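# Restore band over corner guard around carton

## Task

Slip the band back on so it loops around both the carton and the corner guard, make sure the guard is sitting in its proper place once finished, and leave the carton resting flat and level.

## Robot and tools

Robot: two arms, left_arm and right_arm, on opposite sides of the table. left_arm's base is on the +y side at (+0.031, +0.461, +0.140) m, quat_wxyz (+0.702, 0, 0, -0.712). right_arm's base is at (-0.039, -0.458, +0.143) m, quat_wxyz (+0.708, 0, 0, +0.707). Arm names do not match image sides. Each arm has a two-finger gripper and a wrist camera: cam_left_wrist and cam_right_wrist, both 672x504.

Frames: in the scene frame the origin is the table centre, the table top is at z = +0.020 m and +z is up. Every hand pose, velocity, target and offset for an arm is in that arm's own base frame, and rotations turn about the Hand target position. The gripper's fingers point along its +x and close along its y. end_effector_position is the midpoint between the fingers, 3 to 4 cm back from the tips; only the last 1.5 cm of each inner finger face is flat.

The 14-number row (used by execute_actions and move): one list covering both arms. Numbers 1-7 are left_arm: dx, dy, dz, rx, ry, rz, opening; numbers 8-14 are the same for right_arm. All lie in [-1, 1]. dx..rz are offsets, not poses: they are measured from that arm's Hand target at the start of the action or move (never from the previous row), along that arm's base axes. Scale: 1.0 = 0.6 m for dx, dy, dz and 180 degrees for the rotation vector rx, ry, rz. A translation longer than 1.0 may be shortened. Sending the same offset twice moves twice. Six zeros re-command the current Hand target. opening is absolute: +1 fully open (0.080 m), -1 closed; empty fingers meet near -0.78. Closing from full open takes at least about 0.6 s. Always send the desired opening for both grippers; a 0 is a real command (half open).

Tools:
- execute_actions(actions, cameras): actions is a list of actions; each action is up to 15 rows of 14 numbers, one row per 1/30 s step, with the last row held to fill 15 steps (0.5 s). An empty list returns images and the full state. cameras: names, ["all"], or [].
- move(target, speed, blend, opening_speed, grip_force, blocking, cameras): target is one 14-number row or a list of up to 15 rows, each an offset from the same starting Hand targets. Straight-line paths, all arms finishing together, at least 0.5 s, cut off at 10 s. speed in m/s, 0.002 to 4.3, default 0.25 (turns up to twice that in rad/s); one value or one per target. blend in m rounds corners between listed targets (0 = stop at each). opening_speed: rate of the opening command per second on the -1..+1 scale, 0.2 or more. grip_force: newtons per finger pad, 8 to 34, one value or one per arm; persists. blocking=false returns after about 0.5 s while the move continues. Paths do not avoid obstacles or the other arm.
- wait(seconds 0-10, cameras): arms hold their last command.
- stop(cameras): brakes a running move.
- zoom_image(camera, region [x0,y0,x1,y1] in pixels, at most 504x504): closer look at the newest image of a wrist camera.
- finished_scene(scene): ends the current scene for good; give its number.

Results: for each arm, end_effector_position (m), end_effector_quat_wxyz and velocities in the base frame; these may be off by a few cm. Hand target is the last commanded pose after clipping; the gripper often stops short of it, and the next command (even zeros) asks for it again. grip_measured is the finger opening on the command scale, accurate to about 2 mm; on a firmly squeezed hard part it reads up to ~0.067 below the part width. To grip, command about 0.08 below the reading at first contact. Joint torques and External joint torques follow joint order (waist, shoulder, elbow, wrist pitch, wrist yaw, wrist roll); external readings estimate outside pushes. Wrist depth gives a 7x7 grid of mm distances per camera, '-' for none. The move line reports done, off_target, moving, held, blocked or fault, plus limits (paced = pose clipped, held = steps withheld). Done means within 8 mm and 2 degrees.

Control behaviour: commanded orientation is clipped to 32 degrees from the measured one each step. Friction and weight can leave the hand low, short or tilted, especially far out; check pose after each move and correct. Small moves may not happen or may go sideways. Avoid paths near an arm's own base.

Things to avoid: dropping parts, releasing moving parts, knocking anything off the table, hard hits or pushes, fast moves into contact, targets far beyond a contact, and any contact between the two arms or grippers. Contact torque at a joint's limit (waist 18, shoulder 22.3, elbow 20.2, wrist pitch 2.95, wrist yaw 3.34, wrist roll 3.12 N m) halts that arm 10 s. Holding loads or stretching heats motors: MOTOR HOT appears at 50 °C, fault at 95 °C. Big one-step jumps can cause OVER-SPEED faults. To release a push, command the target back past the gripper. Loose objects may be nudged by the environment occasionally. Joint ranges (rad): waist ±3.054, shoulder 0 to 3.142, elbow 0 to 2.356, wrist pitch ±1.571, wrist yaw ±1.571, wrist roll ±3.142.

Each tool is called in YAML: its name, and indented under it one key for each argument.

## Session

execute_actions:
  actions: []

Scene clock: 0.00 s.
left_arm: end_effector_position=(+0.3301, -0.1952, +0.2657) grip_measured=+1.000 end_effector_quat_wxyz=(+0.724, +0.465, +0.237, -0.452) | right_arm: end_effector_position=(+0.2078, -0.1784, +0.1902) grip_measured=+1.000 end_effector_quat_wxyz=(+0.818, +0.022, +0.570, +0.066)
Joint positions: left_arm=[-0.467 1.504 1.529 -0.91 0.172 0.995 0.08] | right_arm=[-0.903 1.475 1.359 -1.34 -0.357 -0.945 0.08]
Joint velocities: within noise
Joint torques (N m): no reading
External joint torques (N m): no reading
Motor temperatures (°C): left_arm=[23 25 23 27 24 24] | right_arm=[23 21 24 28 26 24]
Heat: left arm: hottest wrist pitch 27 °C (+0.0 °C/min); right arm: hottest wrist pitch 28 °C (+0.0 °C/min).
Wrist depth (mm): cam_left_wrist=[- - 1747 1563 1315 1158 1118 / - 1996 1733 1542 1347 1209 1080 / - 784 628 540 478 427 387 / 1818 661 596 519 466 413 375 / 541 673 559 497 448 408 - / - - 361 386 437 399 - / - - 360 398 420 389 72] | cam_right_wrist=[259 254 248 241 383 377 365 / 323 258 248 239 384 374 368 / 422 416 400 389 387 374 363 / 420 409 398 395 385 372 369 / 421 94 402 396 386 109 371 / - 78 401 393 382 86 76 / - 296 382 388 381 87 -]
Hand target: left_arm +0.3305, -0.1964, +0.2736; +0.730, +0.463, +0.226, -0.449 | right_arm +0.2101, -0.1797, +0.1954; +0.824, +0.012, +0.563, +0.063
Tool commands: left_gripper/opening=+1.0 right_gripper/opening=+1.0

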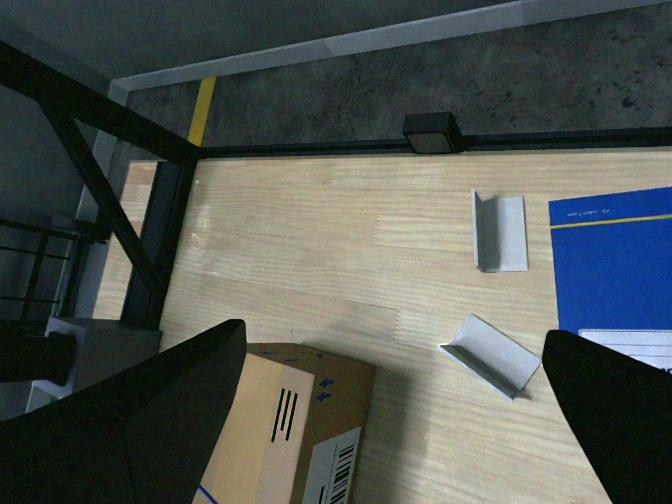

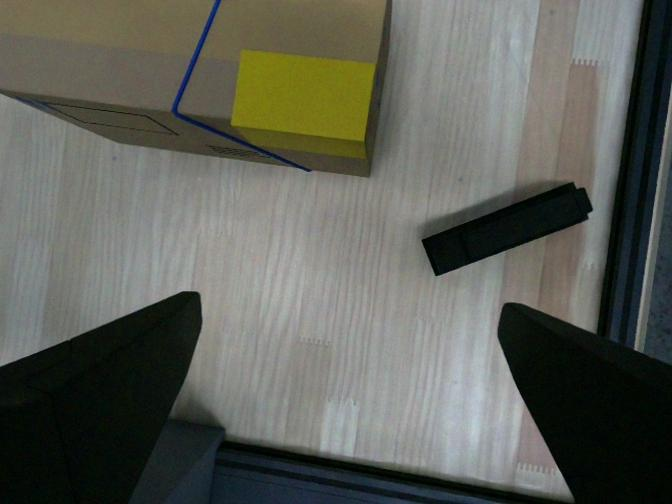

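move:
  target: [0.166,0.336,-0.189,-0.15,0.084,0.364,-0.2,0.187,0.221,-0.159,-0.033,-0.101,-0.088,-0.2]
  speed: 0.25
  cameras: ["all"]

Scene clock: 21.00 s.
left_arm: end_effector_position=(+0.4237, +0.0041, +0.1521) grip_measured=-0.196 end_effector_quat_wxyz=(+0.896, +0.033, +0.435, -0.080) | right_arm: end_effector_position=(+0.3210, -0.0491, +0.0997) grip_measured=-0.197 end_effector_quat_wxyz=(+0.900, +0.033, +0.427, -0.079)
Joint positions: left_arm=[0.064 1.658 1.248 -0.508 0.154 0.182 0.026] | right_arm=[-0.14 1.306 0.702 -0.282 0.025 0.02 0.026]
Joint torques (N m): left_arm=[-0.16 -6.37 7.79 1.67 -0.12 -0.09] | right_arm=[0.38 -3.62 4.29 2.1 0.21 0.21]
External joint torques (N m): left_arm=[-0.19 0.7 1.37 0.41 -0.2 -0.09] | right_arm=[0.37 0.56 -1.81 0.82 0.21 0.21]
Heat: left arm: hottest wrist pitch 29 °C (+5.7 °C/min); right arm: hottest wrist pitch 29 °C (+2.9 °C/min).
Wrist depth (mm): cam_left_wrist=[442 441 444 431 427 432 431 / 416 414 236 237 236 235 396 / 389 373 223 222 221 220 369 / 364 365 210 211 213 217 350 / 346 342 316 307 334 338 335 / 329 330 - 319 316 - 322 / - - - 305 303 - -] | cam_right_wrist=[349 359 374 374 358 387 389 / 340 346 350 353 359 363 366 / 164 165 168 168 170 172 343 / 155 156 158 159 162 163 324 / 147 149 151 151 97 - 307 / - - 62 143 83 - - / - - - 270 - - -]
Hand target: left_arm +0.4301, +0.0052, +0.1602; +0.903, +0.037, +0.421, -0.079 | right_arm +0.3223, -0.0471, +0.1000; +0.903, +0.037, +0.421, -0.078
Off the commanded pose: left_arm 0.010 m, 2 deg | right_arm 0.002 m, 1 deg.
move: off_target (left_arm)

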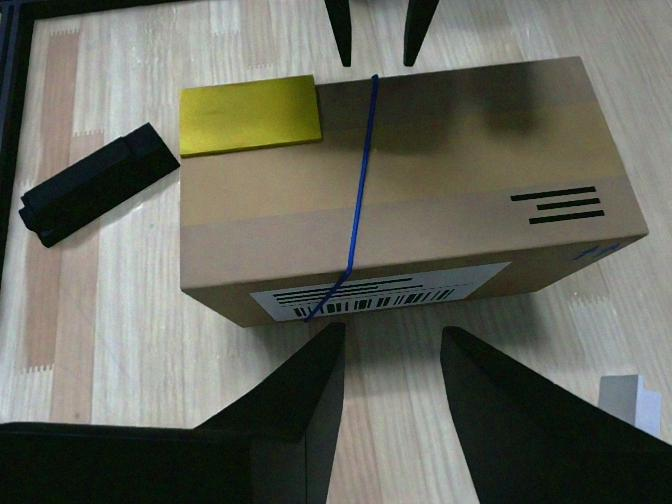

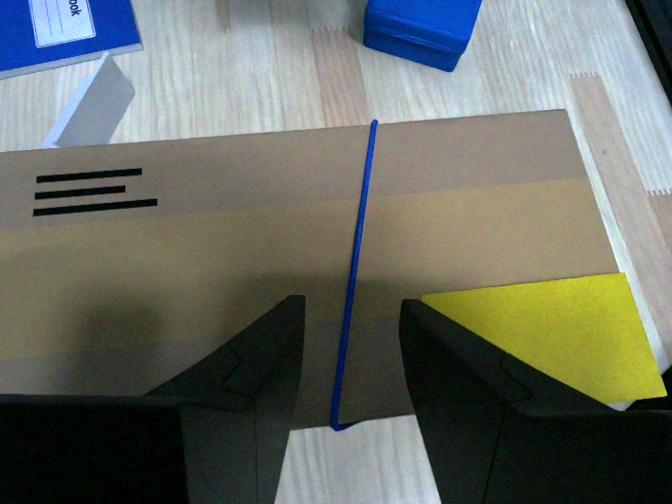

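move:
  target:
    - [0.08,0.013,-0.11,0,0,0,-0.25,0,0,-0.06,0,0,0,-0.35]
    - [0.08,0.013,-0.155,0,0,0,-0.25,0,0,-0.085,0,0,0,-0.35]
  speed: [0.15,0.06]
  cameras: ["all"]

Scene clock: 32.53 s.
left_arm: end_effector_position=(+0.4769, +0.0156, +0.0680) grip_measured=-0.246 end_effector_quat_wxyz=(+0.901, +0.033, +0.425, -0.073) | right_arm: end_effector_position=(+0.3244, -0.0498, +0.0561) grip_measured=-0.347 end_effector_quat_wxyz=(+0.906, +0.033, +0.415, -0.080)
Joint positions: left_arm=[0.081 1.941 1.239 -0.194 0.154 0.187 0.024] | right_arm=[-0.14 1.41 0.569 -0.018 0.027 0.02 0.019]
Joint torques (N m): left_arm=[0.1 -7.88 4.57 1.71 0.16 0.09] | right_arm=[0.12 -1.83 3.18 1.8 0.18 0.25]
External joint torques (N m): left_arm=[0.13 0.8 -1.39 0.45 0.08 0.09] | right_arm=[0.12 2.59 -2.37 0.51 0.18 0.24]
Heat: left arm: hottest wrist pitch 30 °C (+5.5 °C/min); right arm: hottest wrist pitch 32 °C (+7.4 °C/min).
Wrist depth (mm): cam_left_wrist=[346 352 147 348 146 133 147 / 322 - 141 140 136 136 136 / 259 131 129 130 129 129 127 / 281 122 122 121 119 119 118 / 263 116 115 114 113 114 114 / 250 112 - 237 98 - 241 / - - - 230 229 - -] | cam_right_wrist=[319 324 335 331 310 340 347 / 129 130 131 132 135 136 138 / - 122 124 125 125 127 129 / 113 115 115 116 118 121 122 / - 107 110 110 101 - - / - - 60 103 81 - - / - - - 101 69 - -]
Hand target: left_arm +0.4781, +0.0130, +0.0672; +0.903, +0.037, +0.421, -0.079 | right_arm +0.3223, -0.0471, +0.0490; +0.903, +0.037, +0.421, -0.078
Off the commanded pose: left_arm 0.003 m, 1 deg | right_arm 0.008 m, 1 deg.
move: done

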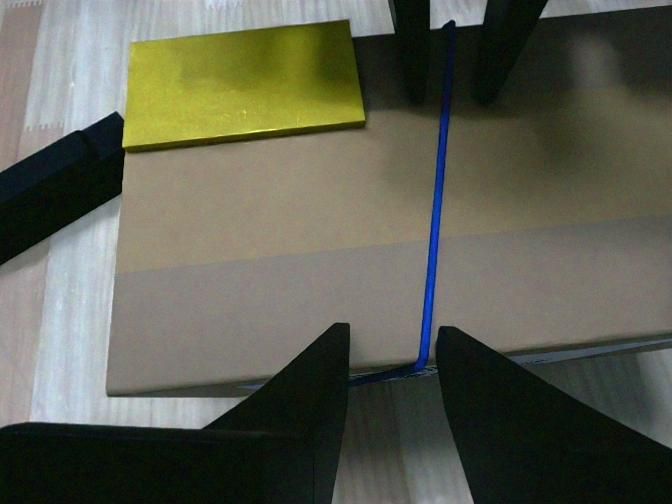

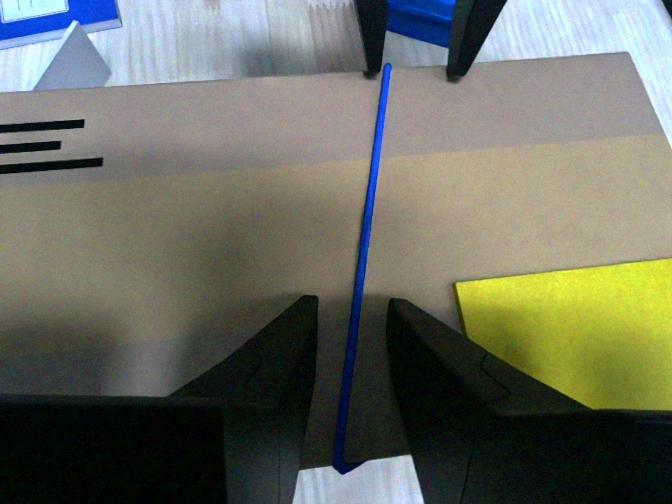

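move:
  target:
    - [0,-0.012,0,0,0,0,-0.25,0,0,0.005,0,0,0,-0.35]
    - [0,-0.012,-0.018,0,0,0,-0.25,0,0,0.005,0,0,0,-0.35]
  speed: 0.06

move:
  target: [0,0,0,0,0,0,-1,0,0,0,0,0,0,-1]
  opening_speed: 0.8
  cameras: ["all"]

Scene clock: 39.63 s.
left_arm: end_effector_position=(+0.4788, +0.0035, +0.0656) grip_measured=-0.246 end_effector_quat_wxyz=(+0.905, +0.035, +0.415, -0.083) | right_arm: end_effector_position=(+0.3244, -0.0498, +0.0561) grip_measured=-0.347 end_effector_quat_wxyz=(+0.906, +0.033, +0.415, -0.080)
Joint positions: left_arm=[0.056 1.945 1.219 -0.149 0.157 0.177 0.024] | right_arm=[-0.14 1.41 0.569 -0.018 0.027 0.02 0.019]
Joint torques (N m): left_arm=[-0.15 -6.38 4.05 1.64 -0.16 -0.09] | right_arm=[0.13 -2.86 4 0.76 0.18 0.23]
External joint torques (N m): left_arm=[-0.26 2.34 -1.95 0.32 -0.22 -0.1] | right_arm=[0.11 1.53 -1.5 -0.51 0.18 0.22]
Motor temperatures (°C): left_arm=[23 29 26 31 24 24] | right_arm=[23 23 25 33 27 24]
Heat: left arm: hottest wrist pitch 31 °C (+6.1 °C/min); right arm: hottest wrist pitch 33 °C (+7.6 °C/min).
Wrist depth (mm): cam_left_wrist=[355 358 349 119 146 150 149 / 322 138 - 138 137 138 137 / 257 132 129 130 129 128 129 / 127 121 121 121 119 118 118 / - 115 114 114 112 112 114 / - 109 - 218 109 - 240 / - - - 230 226 - -] | cam_right_wrist=[320 325 328 332 127 342 349 / 128 130 131 132 135 136 138 / - 122 124 125 125 127 129 / 113 114 115 117 118 121 122 / - 107 110 110 101 - - / - - 60 103 82 - - / - - - 101 69 - -]
Hand target: left_arm +0.4781, +0.0058, +0.0564; +0.903, +0.037, +0.421, -0.079 | right_arm +0.3223, -0.0471, +0.0520; +0.903, +0.037, +0.421, -0.078
Off the commanded pose: left_arm 0.009 m, 1 deg | right_arm 0.005 m, 1 deg.
move: off_target (left_arm)

Scene clock: 41.10 s.
left_arm: end_effector_position=(+0.4800, +0.0062, +0.0658) grip_measured=-0.763 end_effector_quat_wxyz=(+0.907, +0.037, +0.413, -0.078) | right_arm: end_effector_position=(+0.3244, -0.0500, +0.0561) grip_measured=-0.757 end_effector_quat_wxyz=(+0.906, +0.032, +0.415, -0.080)
Joint positions: left_arm=[0.059 1.946 1.219 -0.142 0.149 0.177 0.001] | right_arm=[-0.14 1.41 0.569 -0.018 0.028 0.02 0.001]
Joint torques (N m): left_arm=[-0.13 -6.66 4.08 1.12 -0.16 -0.09] | right_arm=[0 -3.09 3.98 0.81 0.14 0.2]
External joint torques (N m): left_arm=[-0.13 2.1 -1.95 -0.21 -0.23 -0.09] | right_arm=[-0.03 1.28 -1.53 -0.47 0.14 0.2]
Heat: left arm: hottest wrist pitch 31 °C (+5.8 °C/min); right arm: hottest wrist pitch 32 °C (+5.8 °C/min).
Wrist depth (mm): cam_left_wrist=[359 363 356 350 117 346 149 / 331 - 137 141 137 139 137 / - 133 130 131 129 128 128 / 279 122 122 121 119 119 118 / - 116 114 114 114 112 112 / 242 111 109 - 80 240 237 / - - - - - - -] | cam_right_wrist=[318 325 331 332 308 347 350 / 129 130 131 132 135 137 140 / - 122 123 126 125 127 130 / - 115 116 116 119 122 122 / - 107 110 111 112 108 - / - - - 79 - - - / - - - - - - -]
Hand target: left_arm +0.4781, +0.0058, +0.0564; +0.903, +0.037, +0.421, -0.079 | right_arm +0.3223, -0.0471, +0.0520; +0.903, +0.037, +0.421, -0.078
Off the commanded pose: left_arm 0.010 m, 1 deg | right_arm 0.005 m, 1 deg.
move: off_target (left_arm)

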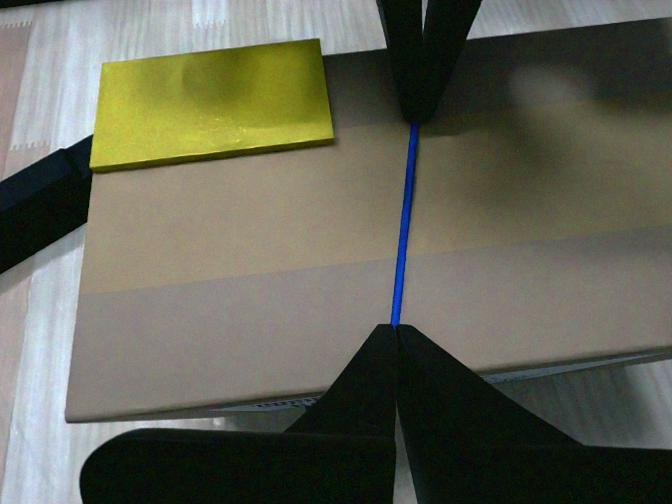

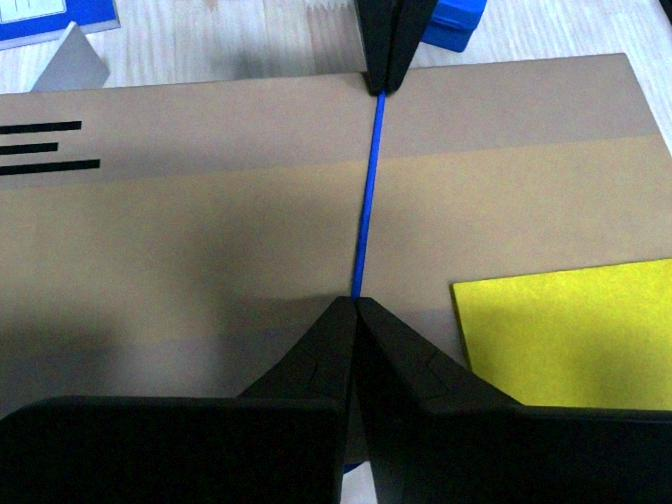

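move:
  target:
    - [0,0,0.03,0,0,0,-1,0,0,0.03,0,0,0,-1]
    - [0.02,0,0.05,0,0,0,-1,-0.067,0,0.06,0,0,0,-1]
  blend: 0.01
  speed: 0.07
  cameras: ["all"]

Scene clock: 50.73 s.
left_arm: end_effector_position=(+0.4813, +0.0065, +0.0723) grip_measured=-0.763 end_effector_quat_wxyz=(+0.895, +0.033, +0.437, -0.078) | right_arm: end_effector_position=(+0.2849, -0.0518, +0.0867) grip_measured=-0.757 end_effector_quat_wxyz=(+0.901, +0.035, +0.424, -0.088)
Joint positions: left_arm=[0.059 1.958 1.297 -0.261 0.148 0.176 0.001] | right_arm=[-0.168 1.162 0.552 -0.268 0.024 0.009 0.001]
Joint torques (N m): left_arm=[-0.27 -9.12 8.97 0.6 -0.1 -0.09] | right_arm=[-0.04 -4.83 3.92 0.45 -0.33 -0.15]
External joint torques (N m): left_arm=[-0.28 -0.18 2.88 -0.66 -0.17 -0.1] | right_arm=[-0.05 -1.62 -2.19 -0.83 -0.33 -0.15]
Heat: left arm: hottest wrist pitch 31 °C (+4.7 °C/min); right arm: hottest wrist pitch 31 °C (+3.5 °C/min).
Wrist depth (mm): cam_left_wrist=[336 336 335 335 146 146 144 / 317 137 136 138 136 136 135 / - 130 129 130 129 128 127 / 276 122 122 121 120 119 120 / - 116 116 115 115 114 116 / 244 113 111 - 80 247 243 / - - - - - - -] | cam_right_wrist=[347 354 358 172 176 369 371 / 160 160 162 164 168 170 354 / 150 151 153 154 158 163 333 / 142 143 144 146 144 - 313 / 136 137 139 95 148 290 292 / 262 264 - - - 281 265 / - - - - - - -]
Hand target: left_arm +0.4901, +0.0058, +0.0864; +0.903, +0.037, +0.421, -0.079 | right_arm +0.2821, -0.0471, +0.0880; +0.903, +0.037, +0.421, -0.078
Off the commanded pose: left_arm 0.017 m, 2 deg | right_arm 0.006 m, 1 deg.
move: off_target (left_arm); blend cut to 0 m at target 1

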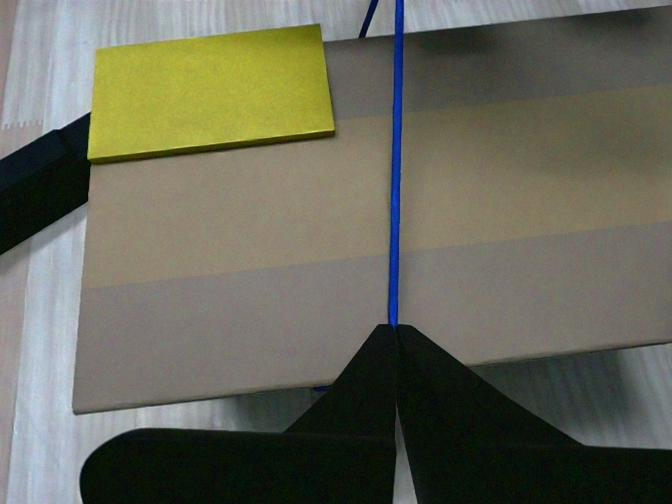

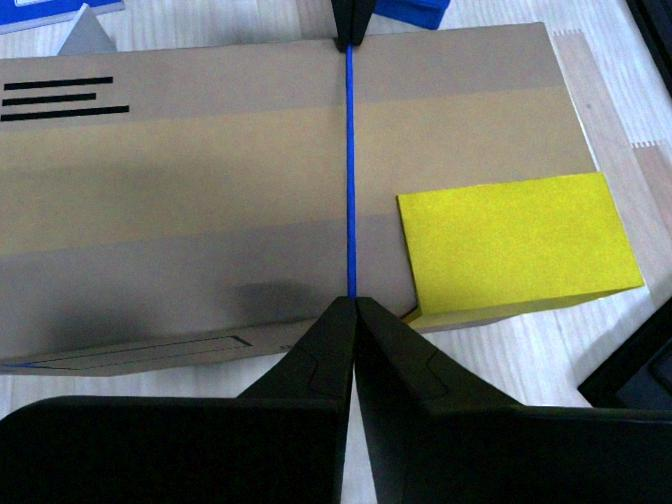

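move:
  target:
    - [0.003,0.02,0,0,0,0,-1,-0.025,-0.01,0.005,0,0,0,-1]
    - [0.003,0.11,0,0,0,0,-1,-0.022,-0.145,0.005,0,0,0,-1]
    - [-0.01,0.113,-0.042,0,0,0,-1,0.04,-0.145,-0.05,0,0,0,-1]
  speed: 0.07
  blend: [0.01,0,0]
  cameras: ["all"]

Scene clock: 57.40 s.
left_arm: end_effector_position=(+0.4840, +0.0769, +0.0666) grip_measured=-0.763 end_effector_quat_wxyz=(+0.904, +0.034, +0.421, -0.072) | right_arm: end_effector_position=(+0.3049, -0.1257, +0.0590) grip_measured=-0.757 end_effector_quat_wxyz=(+0.905, +0.037, +0.420, -0.060)
Joint positions: left_arm=[0.233 2 1.316 -0.226 0.247 0.306 0.001] | right_arm=[-0.501 1.436 0.618 -0.087 -0.242 -0.27 0.001]
Joint torques (N m): left_arm=[0.1 -7.78 4.09 1.61 0.18 0.1] | right_arm=[-0.09 -1.75 5.62 1.67 0.7 0.16]
External joint torques (N m): left_arm=[0.17 1.42 -2 0.34 0.04 0.1] | right_arm=[-0.07 2.88 -0.02 0.41 0.83 0.16]
Heat: left arm: hottest shoulder 31 °C (+6.3 °C/min); right arm: hottest wrist pitch 31 °C (+3.1 °C/min).
Wrist depth (mm): cam_left_wrist=[346 349 346 341 126 147 147 / 322 322 319 135 134 134 136 / 300 261 292 130 129 129 127 / 270 275 277 119 118 118 117 / 262 261 260 115 113 112 112 / 247 246 248 - 79 237 236 / - - - - - - -] | cam_right_wrist=[333 335 338 145 336 342 336 / - 136 136 136 141 315 314 / 127 127 128 129 131 297 297 / 119 120 122 122 119 280 281 / 113 113 110 95 - 263 264 / - 108 - - - 252 244 / - - - - - - -]
Hand target: left_arm +0.4841, +0.0736, +0.0612; +0.903, +0.037, +0.421, -0.079 | right_arm +0.3061, -0.1341, +0.0580; +0.903, +0.037, +0.421, -0.078
Off the commanded pose: left_arm 0.006 m, 1 deg | right_arm 0.009 m, 2 deg.
move: off_target (right_arm); blend cut to 0.0083 m at target 1

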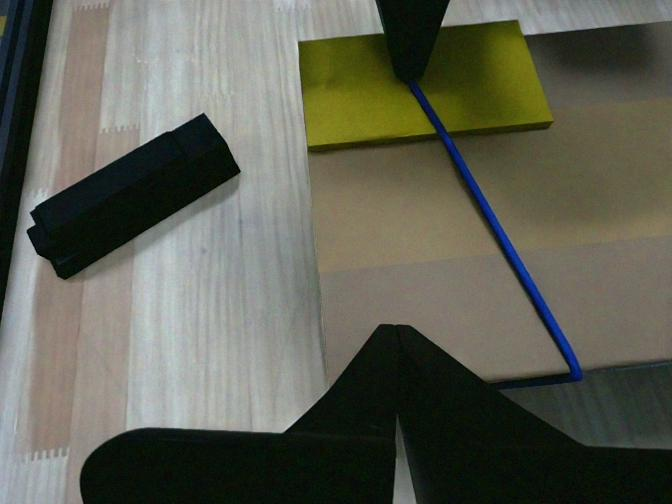

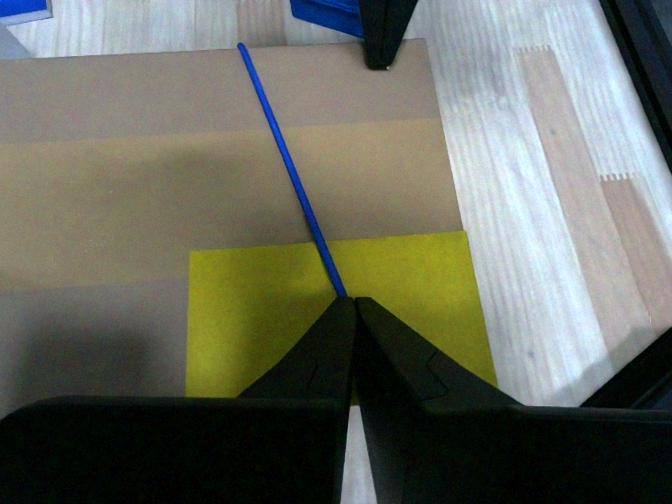

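move:
  target:
    - [0,0,0.03,0,0,0,-0.25,0,0,0,0,0,0,-1]
    - [0,-0.071,0.025,0,0,0,-0.2,0,0,0,0,0,0,-1]
    - [0.0,-0.071,-0.012,0,0,0,-0.2,0,0,0,0,0,0,-1]
  speed: 0.07
  cameras: ["cam_left_wrist"]

Scene clock: 65.60 s.
left_arm: end_effector_position=(+0.4864, +0.0370, +0.0659) grip_measured=-0.204 end_effector_quat_wxyz=(+0.908, +0.036, +0.411, -0.071) | right_arm: end_effector_position=(+0.3049, -0.1257, +0.0590) grip_measured=-0.757 end_effector_quat_wxyz=(+0.905, +0.037, +0.420, -0.060)
Joint positions: left_arm=[0.133 1.975 1.26 -0.157 0.186 0.226 0.026] | right_arm=[-0.501 1.436 0.618 -0.087 -0.242 -0.27 0.001]
Joint torques (N m): left_arm=[-0.41 -6.49 3.87 1.21 0 -0.09] | right_arm=[-0.29 -1.72 5.72 1.62 0.67 0.23]
External joint torques (N m): left_arm=[-0.41 2.57 -2.19 -0.11 -0.09 -0.09] | right_arm=[-0.27 2.88 0.13 0.38 0.8 0.23]
Heat: left arm: hottest shoulder 32 °C (+7.0 °C/min); right arm: hottest wrist pitch 32 °C (+4.0 °C/min).
Wrist depth (mm): cam_left_wrist=[364 358 124 347 344 343 341 / 329 329 137 135 139 138 137 / 305 267 130 131 129 128 127 / 275 280 122 120 119 118 117 / 265 264 114 114 113 112 111 / 248 249 - 108 108 - 235 / - - - 228 225 - -] | cam_right_wrist=[333 334 142 314 340 344 336 / - 136 136 135 141 318 314 / 127 127 128 129 130 298 297 / 119 120 122 122 123 280 280 / 113 113 - 94 - 264 265 / - 108 - - - 252 249 / - - - - - - -]
Hand target: left_arm +0.4841, +0.0310, +0.0540; +0.903, +0.037, +0.421, -0.079 | right_arm +0.3061, -0.1341, +0.0580; +0.903, +0.037, +0.421, -0.078
Off the commanded pose: left_arm 0.014 m, 1 deg | right_arm 0.009 m, 2 deg.
move: off_target (left_arm, right_arm); target 2's new opening was sent with left_arm's hand 0.010 m and 2 deg from that target
Images, in order (width x height): cam_left_wrist 672x504.

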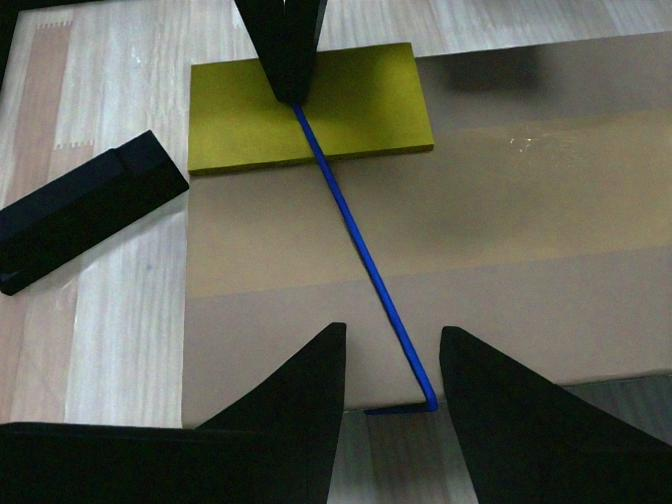

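move:
  target: [0,0,-0.004,0,0,0,-1,0,0,0,0,0,0,-1]
  opening_speed: 0.8

move:
  target:
    - [0.005,0.005,0.02,0,0,0,-1,0,0,0,0,0,0,-1]
    - [0.004,0.068,0.02,0,0,0,-1,0,0,0,0,0,0,-1]
    - [0.004,0.068,0.004,0,0,0,-1,0,0,0,0,0,0,-1]
  speed: 0.05
  cameras: ["all"]

Scene clock: 71.07 s.
left_arm: end_effector_position=(+0.4872, +0.0320, +0.0648) grip_measured=-0.763 end_effector_quat_wxyz=(+0.908, +0.036, +0.409, -0.078) | right_arm: end_effector_position=(+0.3049, -0.1257, +0.0590) grip_measured=-0.757 end_effector_quat_wxyz=(+0.905, +0.037, +0.420, -0.060)
Joint positions: left_arm=[0.125 1.978 1.257 -0.148 0.195 0.226 0.001] | right_arm=[-0.501 1.436 0.618 -0.087 -0.242 -0.27 0.001]
Joint torques (N m): left_arm=[-0.31 -6.27 3.61 1.14 0.01 -0.08] | right_arm=[-0.04 -1.78 5.59 1.65 0.71 0.22]
External joint torques (N m): left_arm=[-0.32 2.67 -2.36 -0.17 -0.09 -0.08] | right_arm=[-0.01 2.78 0.06 0.43 0.84 0.22]
Heat: left arm: hottest shoulder 32 °C (+6.1 °C/min); right arm: hottest wrist pitch 32 °C (+4.1 °C/min).
Wrist depth (mm): cam_left_wrist=[364 356 117 352 352 347 343 / 333 326 137 138 139 139 138 / 263 - 130 131 130 129 129 / 274 274 122 122 119 119 118 / 264 261 115 114 114 112 112 / 247 241 108 - 80 233 236 / - - - - - - -] | cam_right_wrist=[333 336 125 320 339 343 333 / - 136 136 135 141 316 314 / 127 127 127 128 131 297 300 / 119 119 121 122 119 279 282 / 113 113 - 94 - 264 265 / - 108 - - - 252 248 / - - - - - - -]
Hand target: left_arm +0.4841, +0.0310, +0.0516; +0.903, +0.037, +0.421, -0.079 | right_arm +0.3061, -0.1341, +0.0580; +0.903, +0.037, +0.421, -0.078
Off the commanded pose: left_arm 0.014 m, 1 deg | right_arm 0.009 m, 2 deg.
move: off_target (left_arm, right_arm)

Scene clock: 73.83 s.
left_arm: end_effector_position=(+0.4854, +0.0482, +0.0656) grip_measured=-0.763 end_effector_quat_wxyz=(+0.903, +0.035, +0.415, -0.106) | right_arm: end_effector_position=(+0.3049, -0.1257, +0.0590) grip_measured=-0.757 end_effector_quat_wxyz=(+0.905, +0.037, +0.420, -0.060)
Joint positions: left_arm=[0.184 1.995 1.299 -0.211 0.278 0.3 0.001] | right_arm=[-0.501 1.436 0.618 -0.087 -0.242 -0.27 0.001]
Joint torques (N m): left_arm=[2.6 -5.39 5.14 2.25 -0.68 0.16] | right_arm=[-0.01 -1.73 5.61 1.59 0.73 0.21]
External joint torques (N m): left_arm=[2.62 3.66 -0.78 1.02 -0.82 0.16] | right_arm=[-0.01 2.87 0.02 0.35 0.86 0.2]
Heat: left arm: hottest shoulder 32 °C (+6.0 °C/min); right arm: hottest wrist pitch 32 °C (+4.0 °C/min).
Wrist depth (mm): cam_left_wrist=[348 346 123 352 346 352 152 / 318 319 134 135 140 140 139 / 255 - 128 129 130 129 129 / 268 274 121 121 119 119 121 / 258 259 113 113 113 113 115 / 242 242 108 - 80 242 242 / - - - - - - -] | cam_right_wrist=[334 335 142 310 341 343 334 / - 136 136 135 141 318 314 / 127 127 128 129 130 299 297 / 119 120 121 122 124 279 280 / 113 113 - 89 - 264 265 / - 108 - - - 253 250 / - - - - - - -]
Hand target: left_arm +0.4865, +0.0718, +0.0540; +0.903, +0.037, +0.421, -0.079 | right_arm +0.3061, -0.1341, +0.0580; +0.903, +0.037, +0.421, -0.078
Off the commanded pose: left_arm 0.026 m, 3 deg | right_arm 0.009 m, 2 deg.
move: off_target (left_arm, right_arm)

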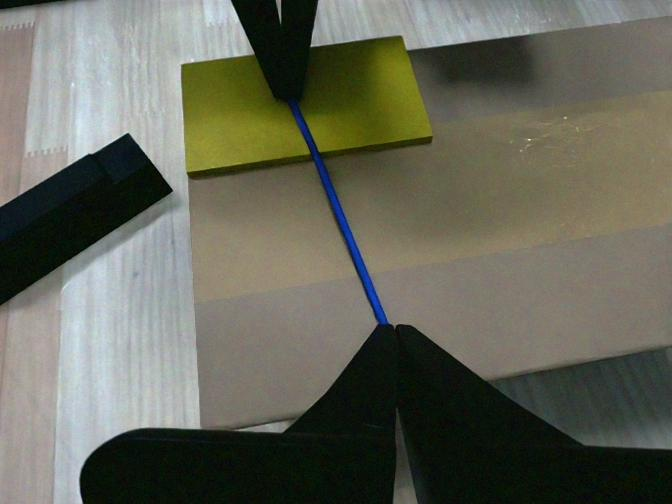

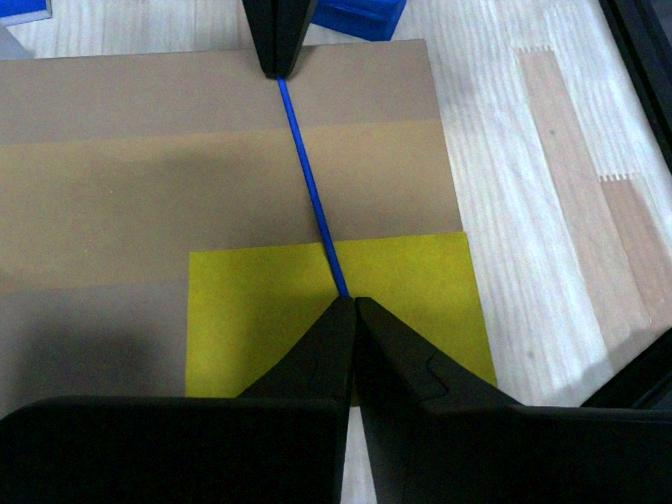

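move:
  target:
    - [0,0,0.028,0,0,0,-1,0,0,0,0,0,0,-1]
    - [0,0.008,0.028,0,0,0,-1,0,0,0,0,0,0,-1]
  speed: 0.04
  cameras: ["all"]

Scene clock: 78.33 s.
left_arm: end_effector_position=(+0.4841, +0.0511, +0.0680) grip_measured=-0.763 end_effector_quat_wxyz=(+0.899, +0.034, +0.422, -0.107) | right_arm: end_effector_position=(+0.3049, -0.1257, +0.0590) grip_measured=-0.757 end_effector_quat_wxyz=(+0.905, +0.037, +0.420, -0.060)
Joint positions: left_arm=[0.191 1.995 1.319 -0.249 0.283 0.309 0.001] | right_arm=[-0.501 1.436 0.618 -0.087 -0.242 -0.27 0.001]
Joint torques (N m): left_arm=[2.92 -8.05 7.57 0.48 -0.6 0.15] | right_arm=[-0.22 -1.79 5.64 1.59 0.69 0.22]
External joint torques (N m): left_arm=[2.91 1 1.6 -0.74 -0.75 0.15] | right_arm=[-0.19 2.8 0.12 0.37 0.81 0.22]
Heat: left arm: hottest shoulder 32 °C (+6.1 °C/min); right arm: hottest wrist pitch 33 °C (+5.1 °C/min).
Wrist depth (mm): cam_left_wrist=[336 339 124 146 343 150 150 / 314 314 134 135 137 139 139 / 251 - 129 129 131 130 130 / 268 273 121 119 119 119 121 / 258 257 113 113 113 114 115 / 242 243 108 - 80 247 244 / - - - - - - -] | cam_right_wrist=[335 336 142 302 340 343 333 / - 136 136 135 141 318 317 / 127 127 127 128 130 299 299 / 120 120 122 123 125 280 281 / 113 113 - 94 - 264 265 / - 108 - - - 252 248 / - - - - - - -]
Hand target: left_arm +0.4865, +0.0766, +0.0708; +0.903, +0.037, +0.421, -0.079 | right_arm +0.3061, -0.1341, +0.0580; +0.903, +0.037, +0.421, -0.078
Off the commanded pose: left_arm 0.026 m, 3 deg | right_arm 0.009 m, 2 deg.
move: off_target (left_arm, right_arm)

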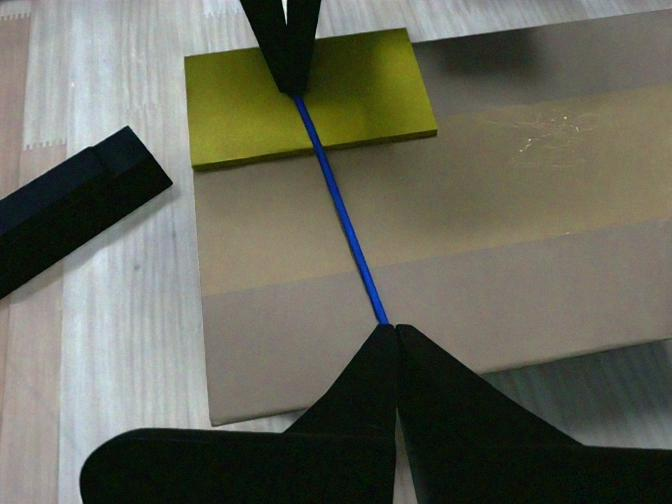

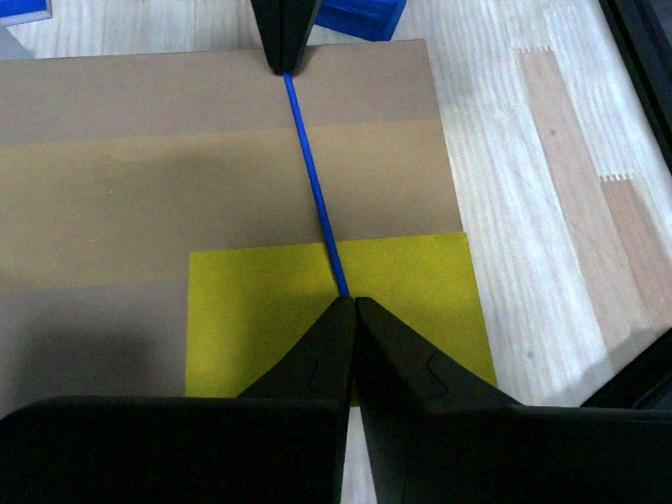

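move:
  target:
    - [-0.04,-0.03,0.04,0,0,0,-1,0,0,0,0,0,0,-1]
    - [-0.055,-0.01,0.05,0,0,0,-1,0,0,0,0,0,0,-1]
  speed: 0.05
  cameras: ["all"]

Scene clock: 84.53 s.
left_arm: end_effector_position=(+0.4584, +0.0651, +0.0871) grip_measured=-0.763 end_effector_quat_wxyz=(+0.898, +0.036, +0.431, -0.082) | right_arm: end_effector_position=(+0.3065, -0.1263, +0.0594) grip_measured=-0.757 end_effector_quat_wxyz=(+0.906, +0.036, +0.418, -0.060)
Joint positions: left_arm=[0.222 1.885 1.256 -0.307 0.252 0.315 0.001] | right_arm=[-0.499 1.441 0.621 -0.081 -0.24 -0.27 0.001]
Joint torques (N m): left_arm=[0.83 -12.83 4.26 -0.04 0.25 0.11] | right_arm=[-0.28 -2.35 5.18 1.23 0.63 0.23]
External joint torques (N m): left_arm=[0.9 -4.5 -1.73 -1.23 0.11 0.1] | right_arm=[-0.28 2.28 -0.39 -0.01 0.76 0.23]
Heat: left arm: hottest shoulder 33 °C (+6.0 °C/min); right arm: hottest wrist pitch 33 °C (+3.0 °C/min).
Wrist depth (mm): cam_left_wrist=[362 361 361 148 170 167 167 / 336 337 328 156 156 157 156 / 273 302 308 148 148 146 148 / 291 295 289 139 137 138 138 / 278 278 274 144 161 255 265 / 262 262 265 - 80 261 258 / - - - - - - -] | cam_right_wrist=[333 337 339 310 342 343 351 / - 136 137 135 142 319 316 / 127 127 128 130 131 296 299 / 119 119 121 123 124 282 282 / 113 113 - 89 - 266 265 / - 108 - - - 252 249 / - - - - - - -]
Hand target: left_arm +0.4535, +0.0706, +0.1008; +0.903, +0.037, +0.421, -0.079 | right_arm +0.3061, -0.1341, +0.0580; +0.903, +0.037, +0.421, -0.078
Off the commanded pose: left_arm 0.016 m, 1 deg | right_arm 0.008 m, 2 deg.
move: off_target (left_arm)

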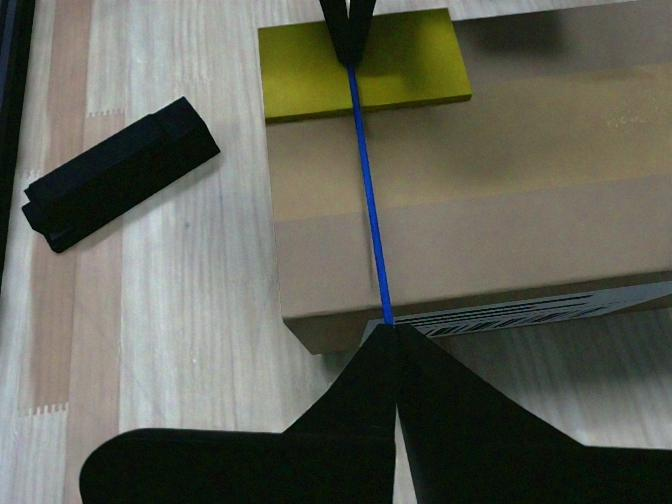

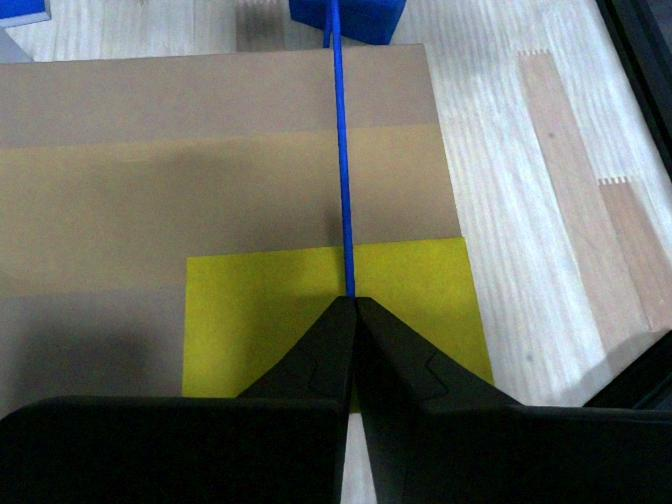

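move:
  target:
    - [0,0.013,0,0,0,0,-1,0,0,0,0,0,0,-1]
    - [0.042,0.013,-0.062,0,0,0,-1,0,0,0.003,0,0,0,-1]
  speed: 0.05
  cameras: ["all"]

Scene clock: 91.27 s.
left_arm: end_effector_position=(+0.4686, +0.0774, +0.0545) grip_measured=-0.763 end_effector_quat_wxyz=(+0.896, +0.029, +0.437, -0.079) | right_arm: end_effector_position=(+0.3065, -0.1265, +0.0593) grip_measured=-0.757 end_effector_quat_wxyz=(+0.906, +0.035, +0.418, -0.061)
Joint positions: left_arm=[0.247 1.986 1.264 -0.231 0.264 0.325 0.001] | right_arm=[-0.499 1.441 0.621 -0.081 -0.239 -0.27 0.001]
Joint torques (N m): left_arm=[-0.29 -8.02 8.14 1.61 -0.05 -0.09] | right_arm=[-0.25 -2.94 5.46 0.62 0.61 0.21]
External joint torques (N m): left_arm=[-0.35 0.71 2.39 0.44 -0.18 -0.09] | right_arm=[-0.27 1.71 -0.16 -0.63 0.74 0.21]
Motor temperatures (°C): left_arm=[23 36 28 31 24 24] | right_arm=[23 23 28 32 27 24]
Heat: left arm: hottest shoulder 36 °C (+9.1 °C/min); right arm: hottest wrist pitch 32 °C (+0.0 °C/min).
Wrist depth (mm): cam_left_wrist=[313 314 309 122 123 123 126 / 291 248 291 118 118 116 116 / - 269 274 110 111 110 110 / 258 259 257 104 104 107 104 / 244 244 244 101 109 155 236 / 232 231 233 - 79 232 228 / - - - - - - -] | cam_right_wrist=[336 337 337 145 341 340 340 / - 136 136 135 142 320 318 / 127 127 128 128 131 298 299 / 119 120 121 123 124 281 283 / 113 113 - 94 - 264 265 / - 108 - - - 254 248 / - - - - - - -]
Hand target: left_arm +0.4787, +0.0784, +0.0636; +0.903, +0.037, +0.421, -0.079 | right_arm +0.3061, -0.1341, +0.0598; +0.903, +0.037, +0.421, -0.078
Off the commanded pose: left_arm 0.014 m, 2 deg | right_arm 0.008 m, 2 deg.
move: off_target (left_arm)

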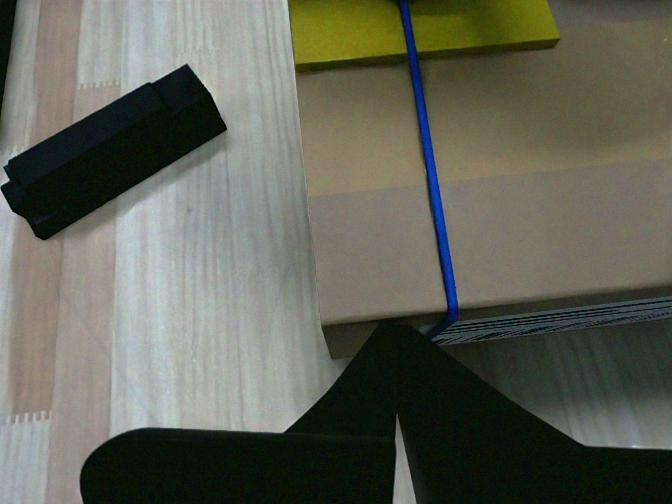

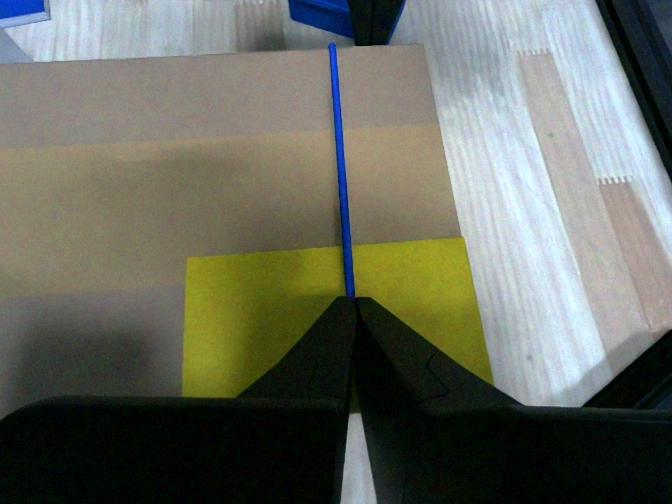

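move:
  target: [-0.02,0,0.01,0,0,0,-1,0,0.012,0,0,0,0,-0.3]
  opening_speed: 0.6
  speed: 0.1

move:
  target:
    - [-0.08,0,0.03,0,0,0,-1,-0.03,0,0.08,0,0,0,-0.2]
    - [-0.23,0,0.08,0,-0.08,0,0.2,-0.22,0,0.09,0,-0.08,0,0.2]
  speed: 0.15
  blend: 0.02
  cameras: ["all"]

zoom_image:
  camera: "cam_left_wrist"
  region: [200, 0, 600, 300]

zoom_image:
  camera: "cam_right_wrist"
  region: [120, 0, 520, 300]

Scene clock: 99.33 s.
left_arm: end_effector_position=(+0.4665, +0.0769, +0.0604) grip_measured=-0.763 end_effector_quat_wxyz=(+0.898, +0.031, +0.432, -0.079) | right_arm: end_effector_position=(+0.3087, -0.1216, +0.0597) grip_measured=-0.304 end_effector_quat_wxyz=(+0.905, +0.034, +0.420, -0.063)
Joint positions: left_arm=[0.247 1.964 1.253 -0.231 0.264 0.325 0.001] | right_arm=[-0.473 1.438 0.621 -0.081 -0.217 -0.25 0.021]
Joint torques (N m): left_arm=[0.14 -11.07 4.43 1.18 0.11 0.11] | right_arm=[-0.22 -4.22 4.39 0.9 0.43 0.24]
External joint torques (N m): left_arm=[0.15 -2.29 -1.48 -0.04 -0.03 0.11] | right_arm=[-0.23 0.41 -1.2 -0.35 0.56 0.24]
Heat: left arm: hottest shoulder 36 °C (+7.1 °C/min); right arm: hottest wrist pitch 31 °C (-1.0 °C/min).
Wrist depth (mm): cam_left_wrist=[327 325 325 - 130 135 135 / 303 301 305 127 126 127 125 / 248 279 282 120 117 118 118 / 263 267 266 110 113 111 110 / 251 252 251 108 110 181 241 / 238 238 240 - 79 238 234 / - - - - - - -] | cam_right_wrist=[332 335 334 327 335 342 338 / - 135 136 136 140 319 315 / 126 127 127 129 130 299 301 / 119 119 121 122 123 281 284 / - 113 84 109 92 265 266 / - - 60 102 84 - 251 / - - - 235 - - -]
Hand target: left_arm +0.4667, +0.0784, +0.0696; +0.903, +0.037, +0.421, -0.079 | right_arm +0.3061, -0.1269, +0.0598; +0.903, +0.037, +0.421, -0.078
Off the commanded pose: left_arm 0.009 m, 2 deg | right_arm 0.006 m, 2 deg.
move: off_target (left_arm)

Scene clock: 102.53 s.
left_arm: end_effector_position=(+0.3283, +0.0802, +0.1118) grip_measured=+0.196 end_effector_quat_wxyz=(+0.945, +0.037, +0.318, -0.069) | right_arm: end_effector_position=(+0.1729, -0.1293, +0.1113) grip_measured=+0.197 end_effector_quat_wxyz=(+0.945, +0.054, +0.311, -0.080)
Joint positions: left_arm=[0.431 1.317 0.622 -0.039 0.441 0.4 0.044] | right_arm=[-1.123 0.784 0.406 -0.547 -0.727 -0.658 0.044]
Joint torques (N m): left_arm=[0.13 -5.53 4.61 1.9 0.41 0.11] | right_arm=[-0.15 -1.5 4.7 0.79 -0.72 -0.17]
External joint torques (N m): left_arm=[0.12 -1.27 -1.54 0.5 0.22 0.11] | right_arm=[-0.15 -0.46 -1.5 -0.33 -0.37 -0.17]
Heat: left arm: hottest shoulder 35 °C (+6.0 °C/min); right arm: hottest wrist pitch 31 °C (-1.0 °C/min).
Wrist depth (mm): cam_left_wrist=[1774 604 552 544 292 287 284 / 1707 486 487 252 250 245 245 / 1491 401 411 260 258 267 275 / 1315 373 368 349 330 342 348 / 340 336 340 328 330 322 318 / 305 - - 297 295 - 296 / - - - 277 270 - -] | cam_right_wrist=[571 571 571 570 562 2092 1999 / 258 258 257 271 479 485 1763 / 225 225 222 - 419 411 1565 / 238 250 272 305 371 372 367 / 309 298 99 331 341 303 327 / - - 295 306 - - 313 / - - 279 279 278 - -]
Hand target: left_arm +0.3287, +0.0784, +0.1176; +0.949, +0.046, +0.304, -0.074 | right_arm +0.1741, -0.1269, +0.1138; +0.949, +0.046, +0.305, -0.073
Off the commanded pose: left_arm 0.006 m, 2 deg | right_arm 0.004 m, 1 deg.
move: done

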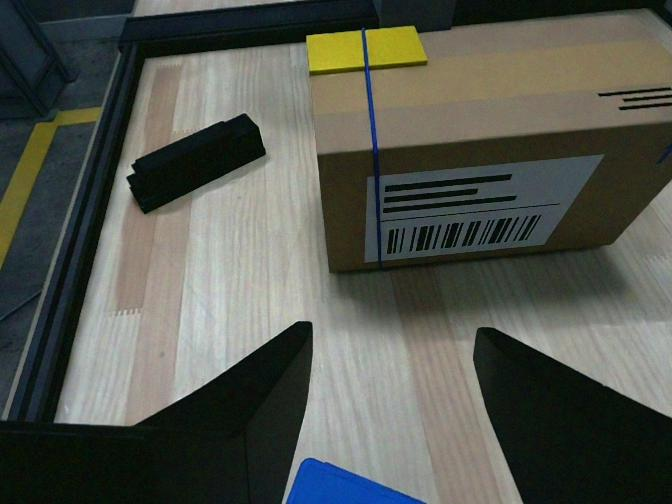

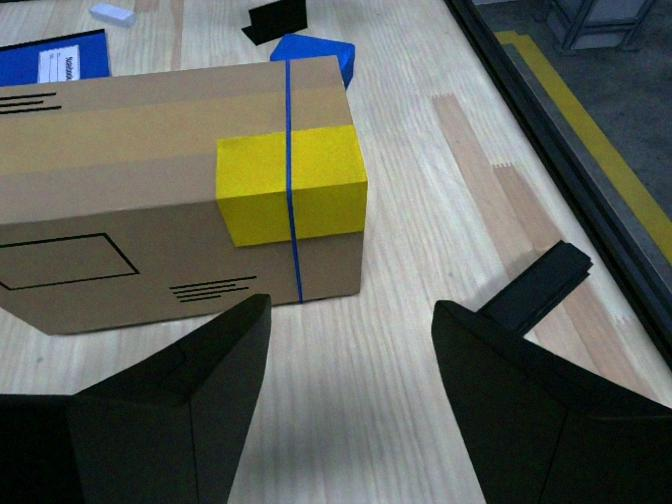

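Scaled by 1.260 from the camera's 672x504 image, which has a finer 960x720 frame.

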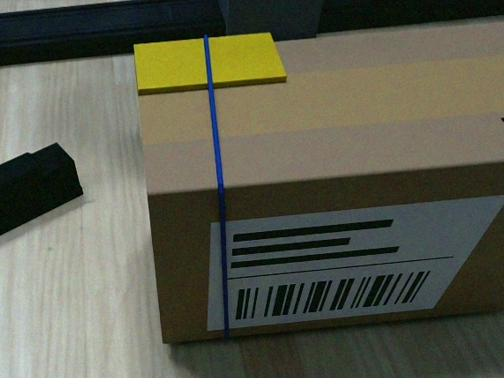

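Scaled by 1.260 from the camera's 672x504 image, which has a finer 960x720 frame.

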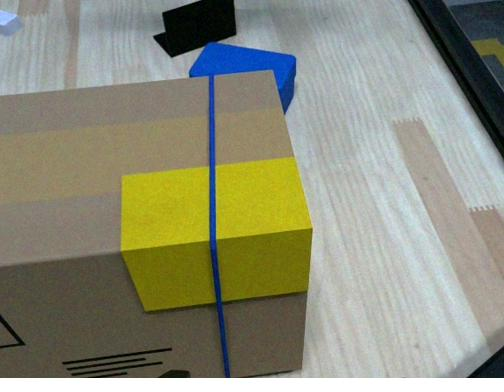

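finished_scene:
  scene: 2

The scene is finished: the task was done.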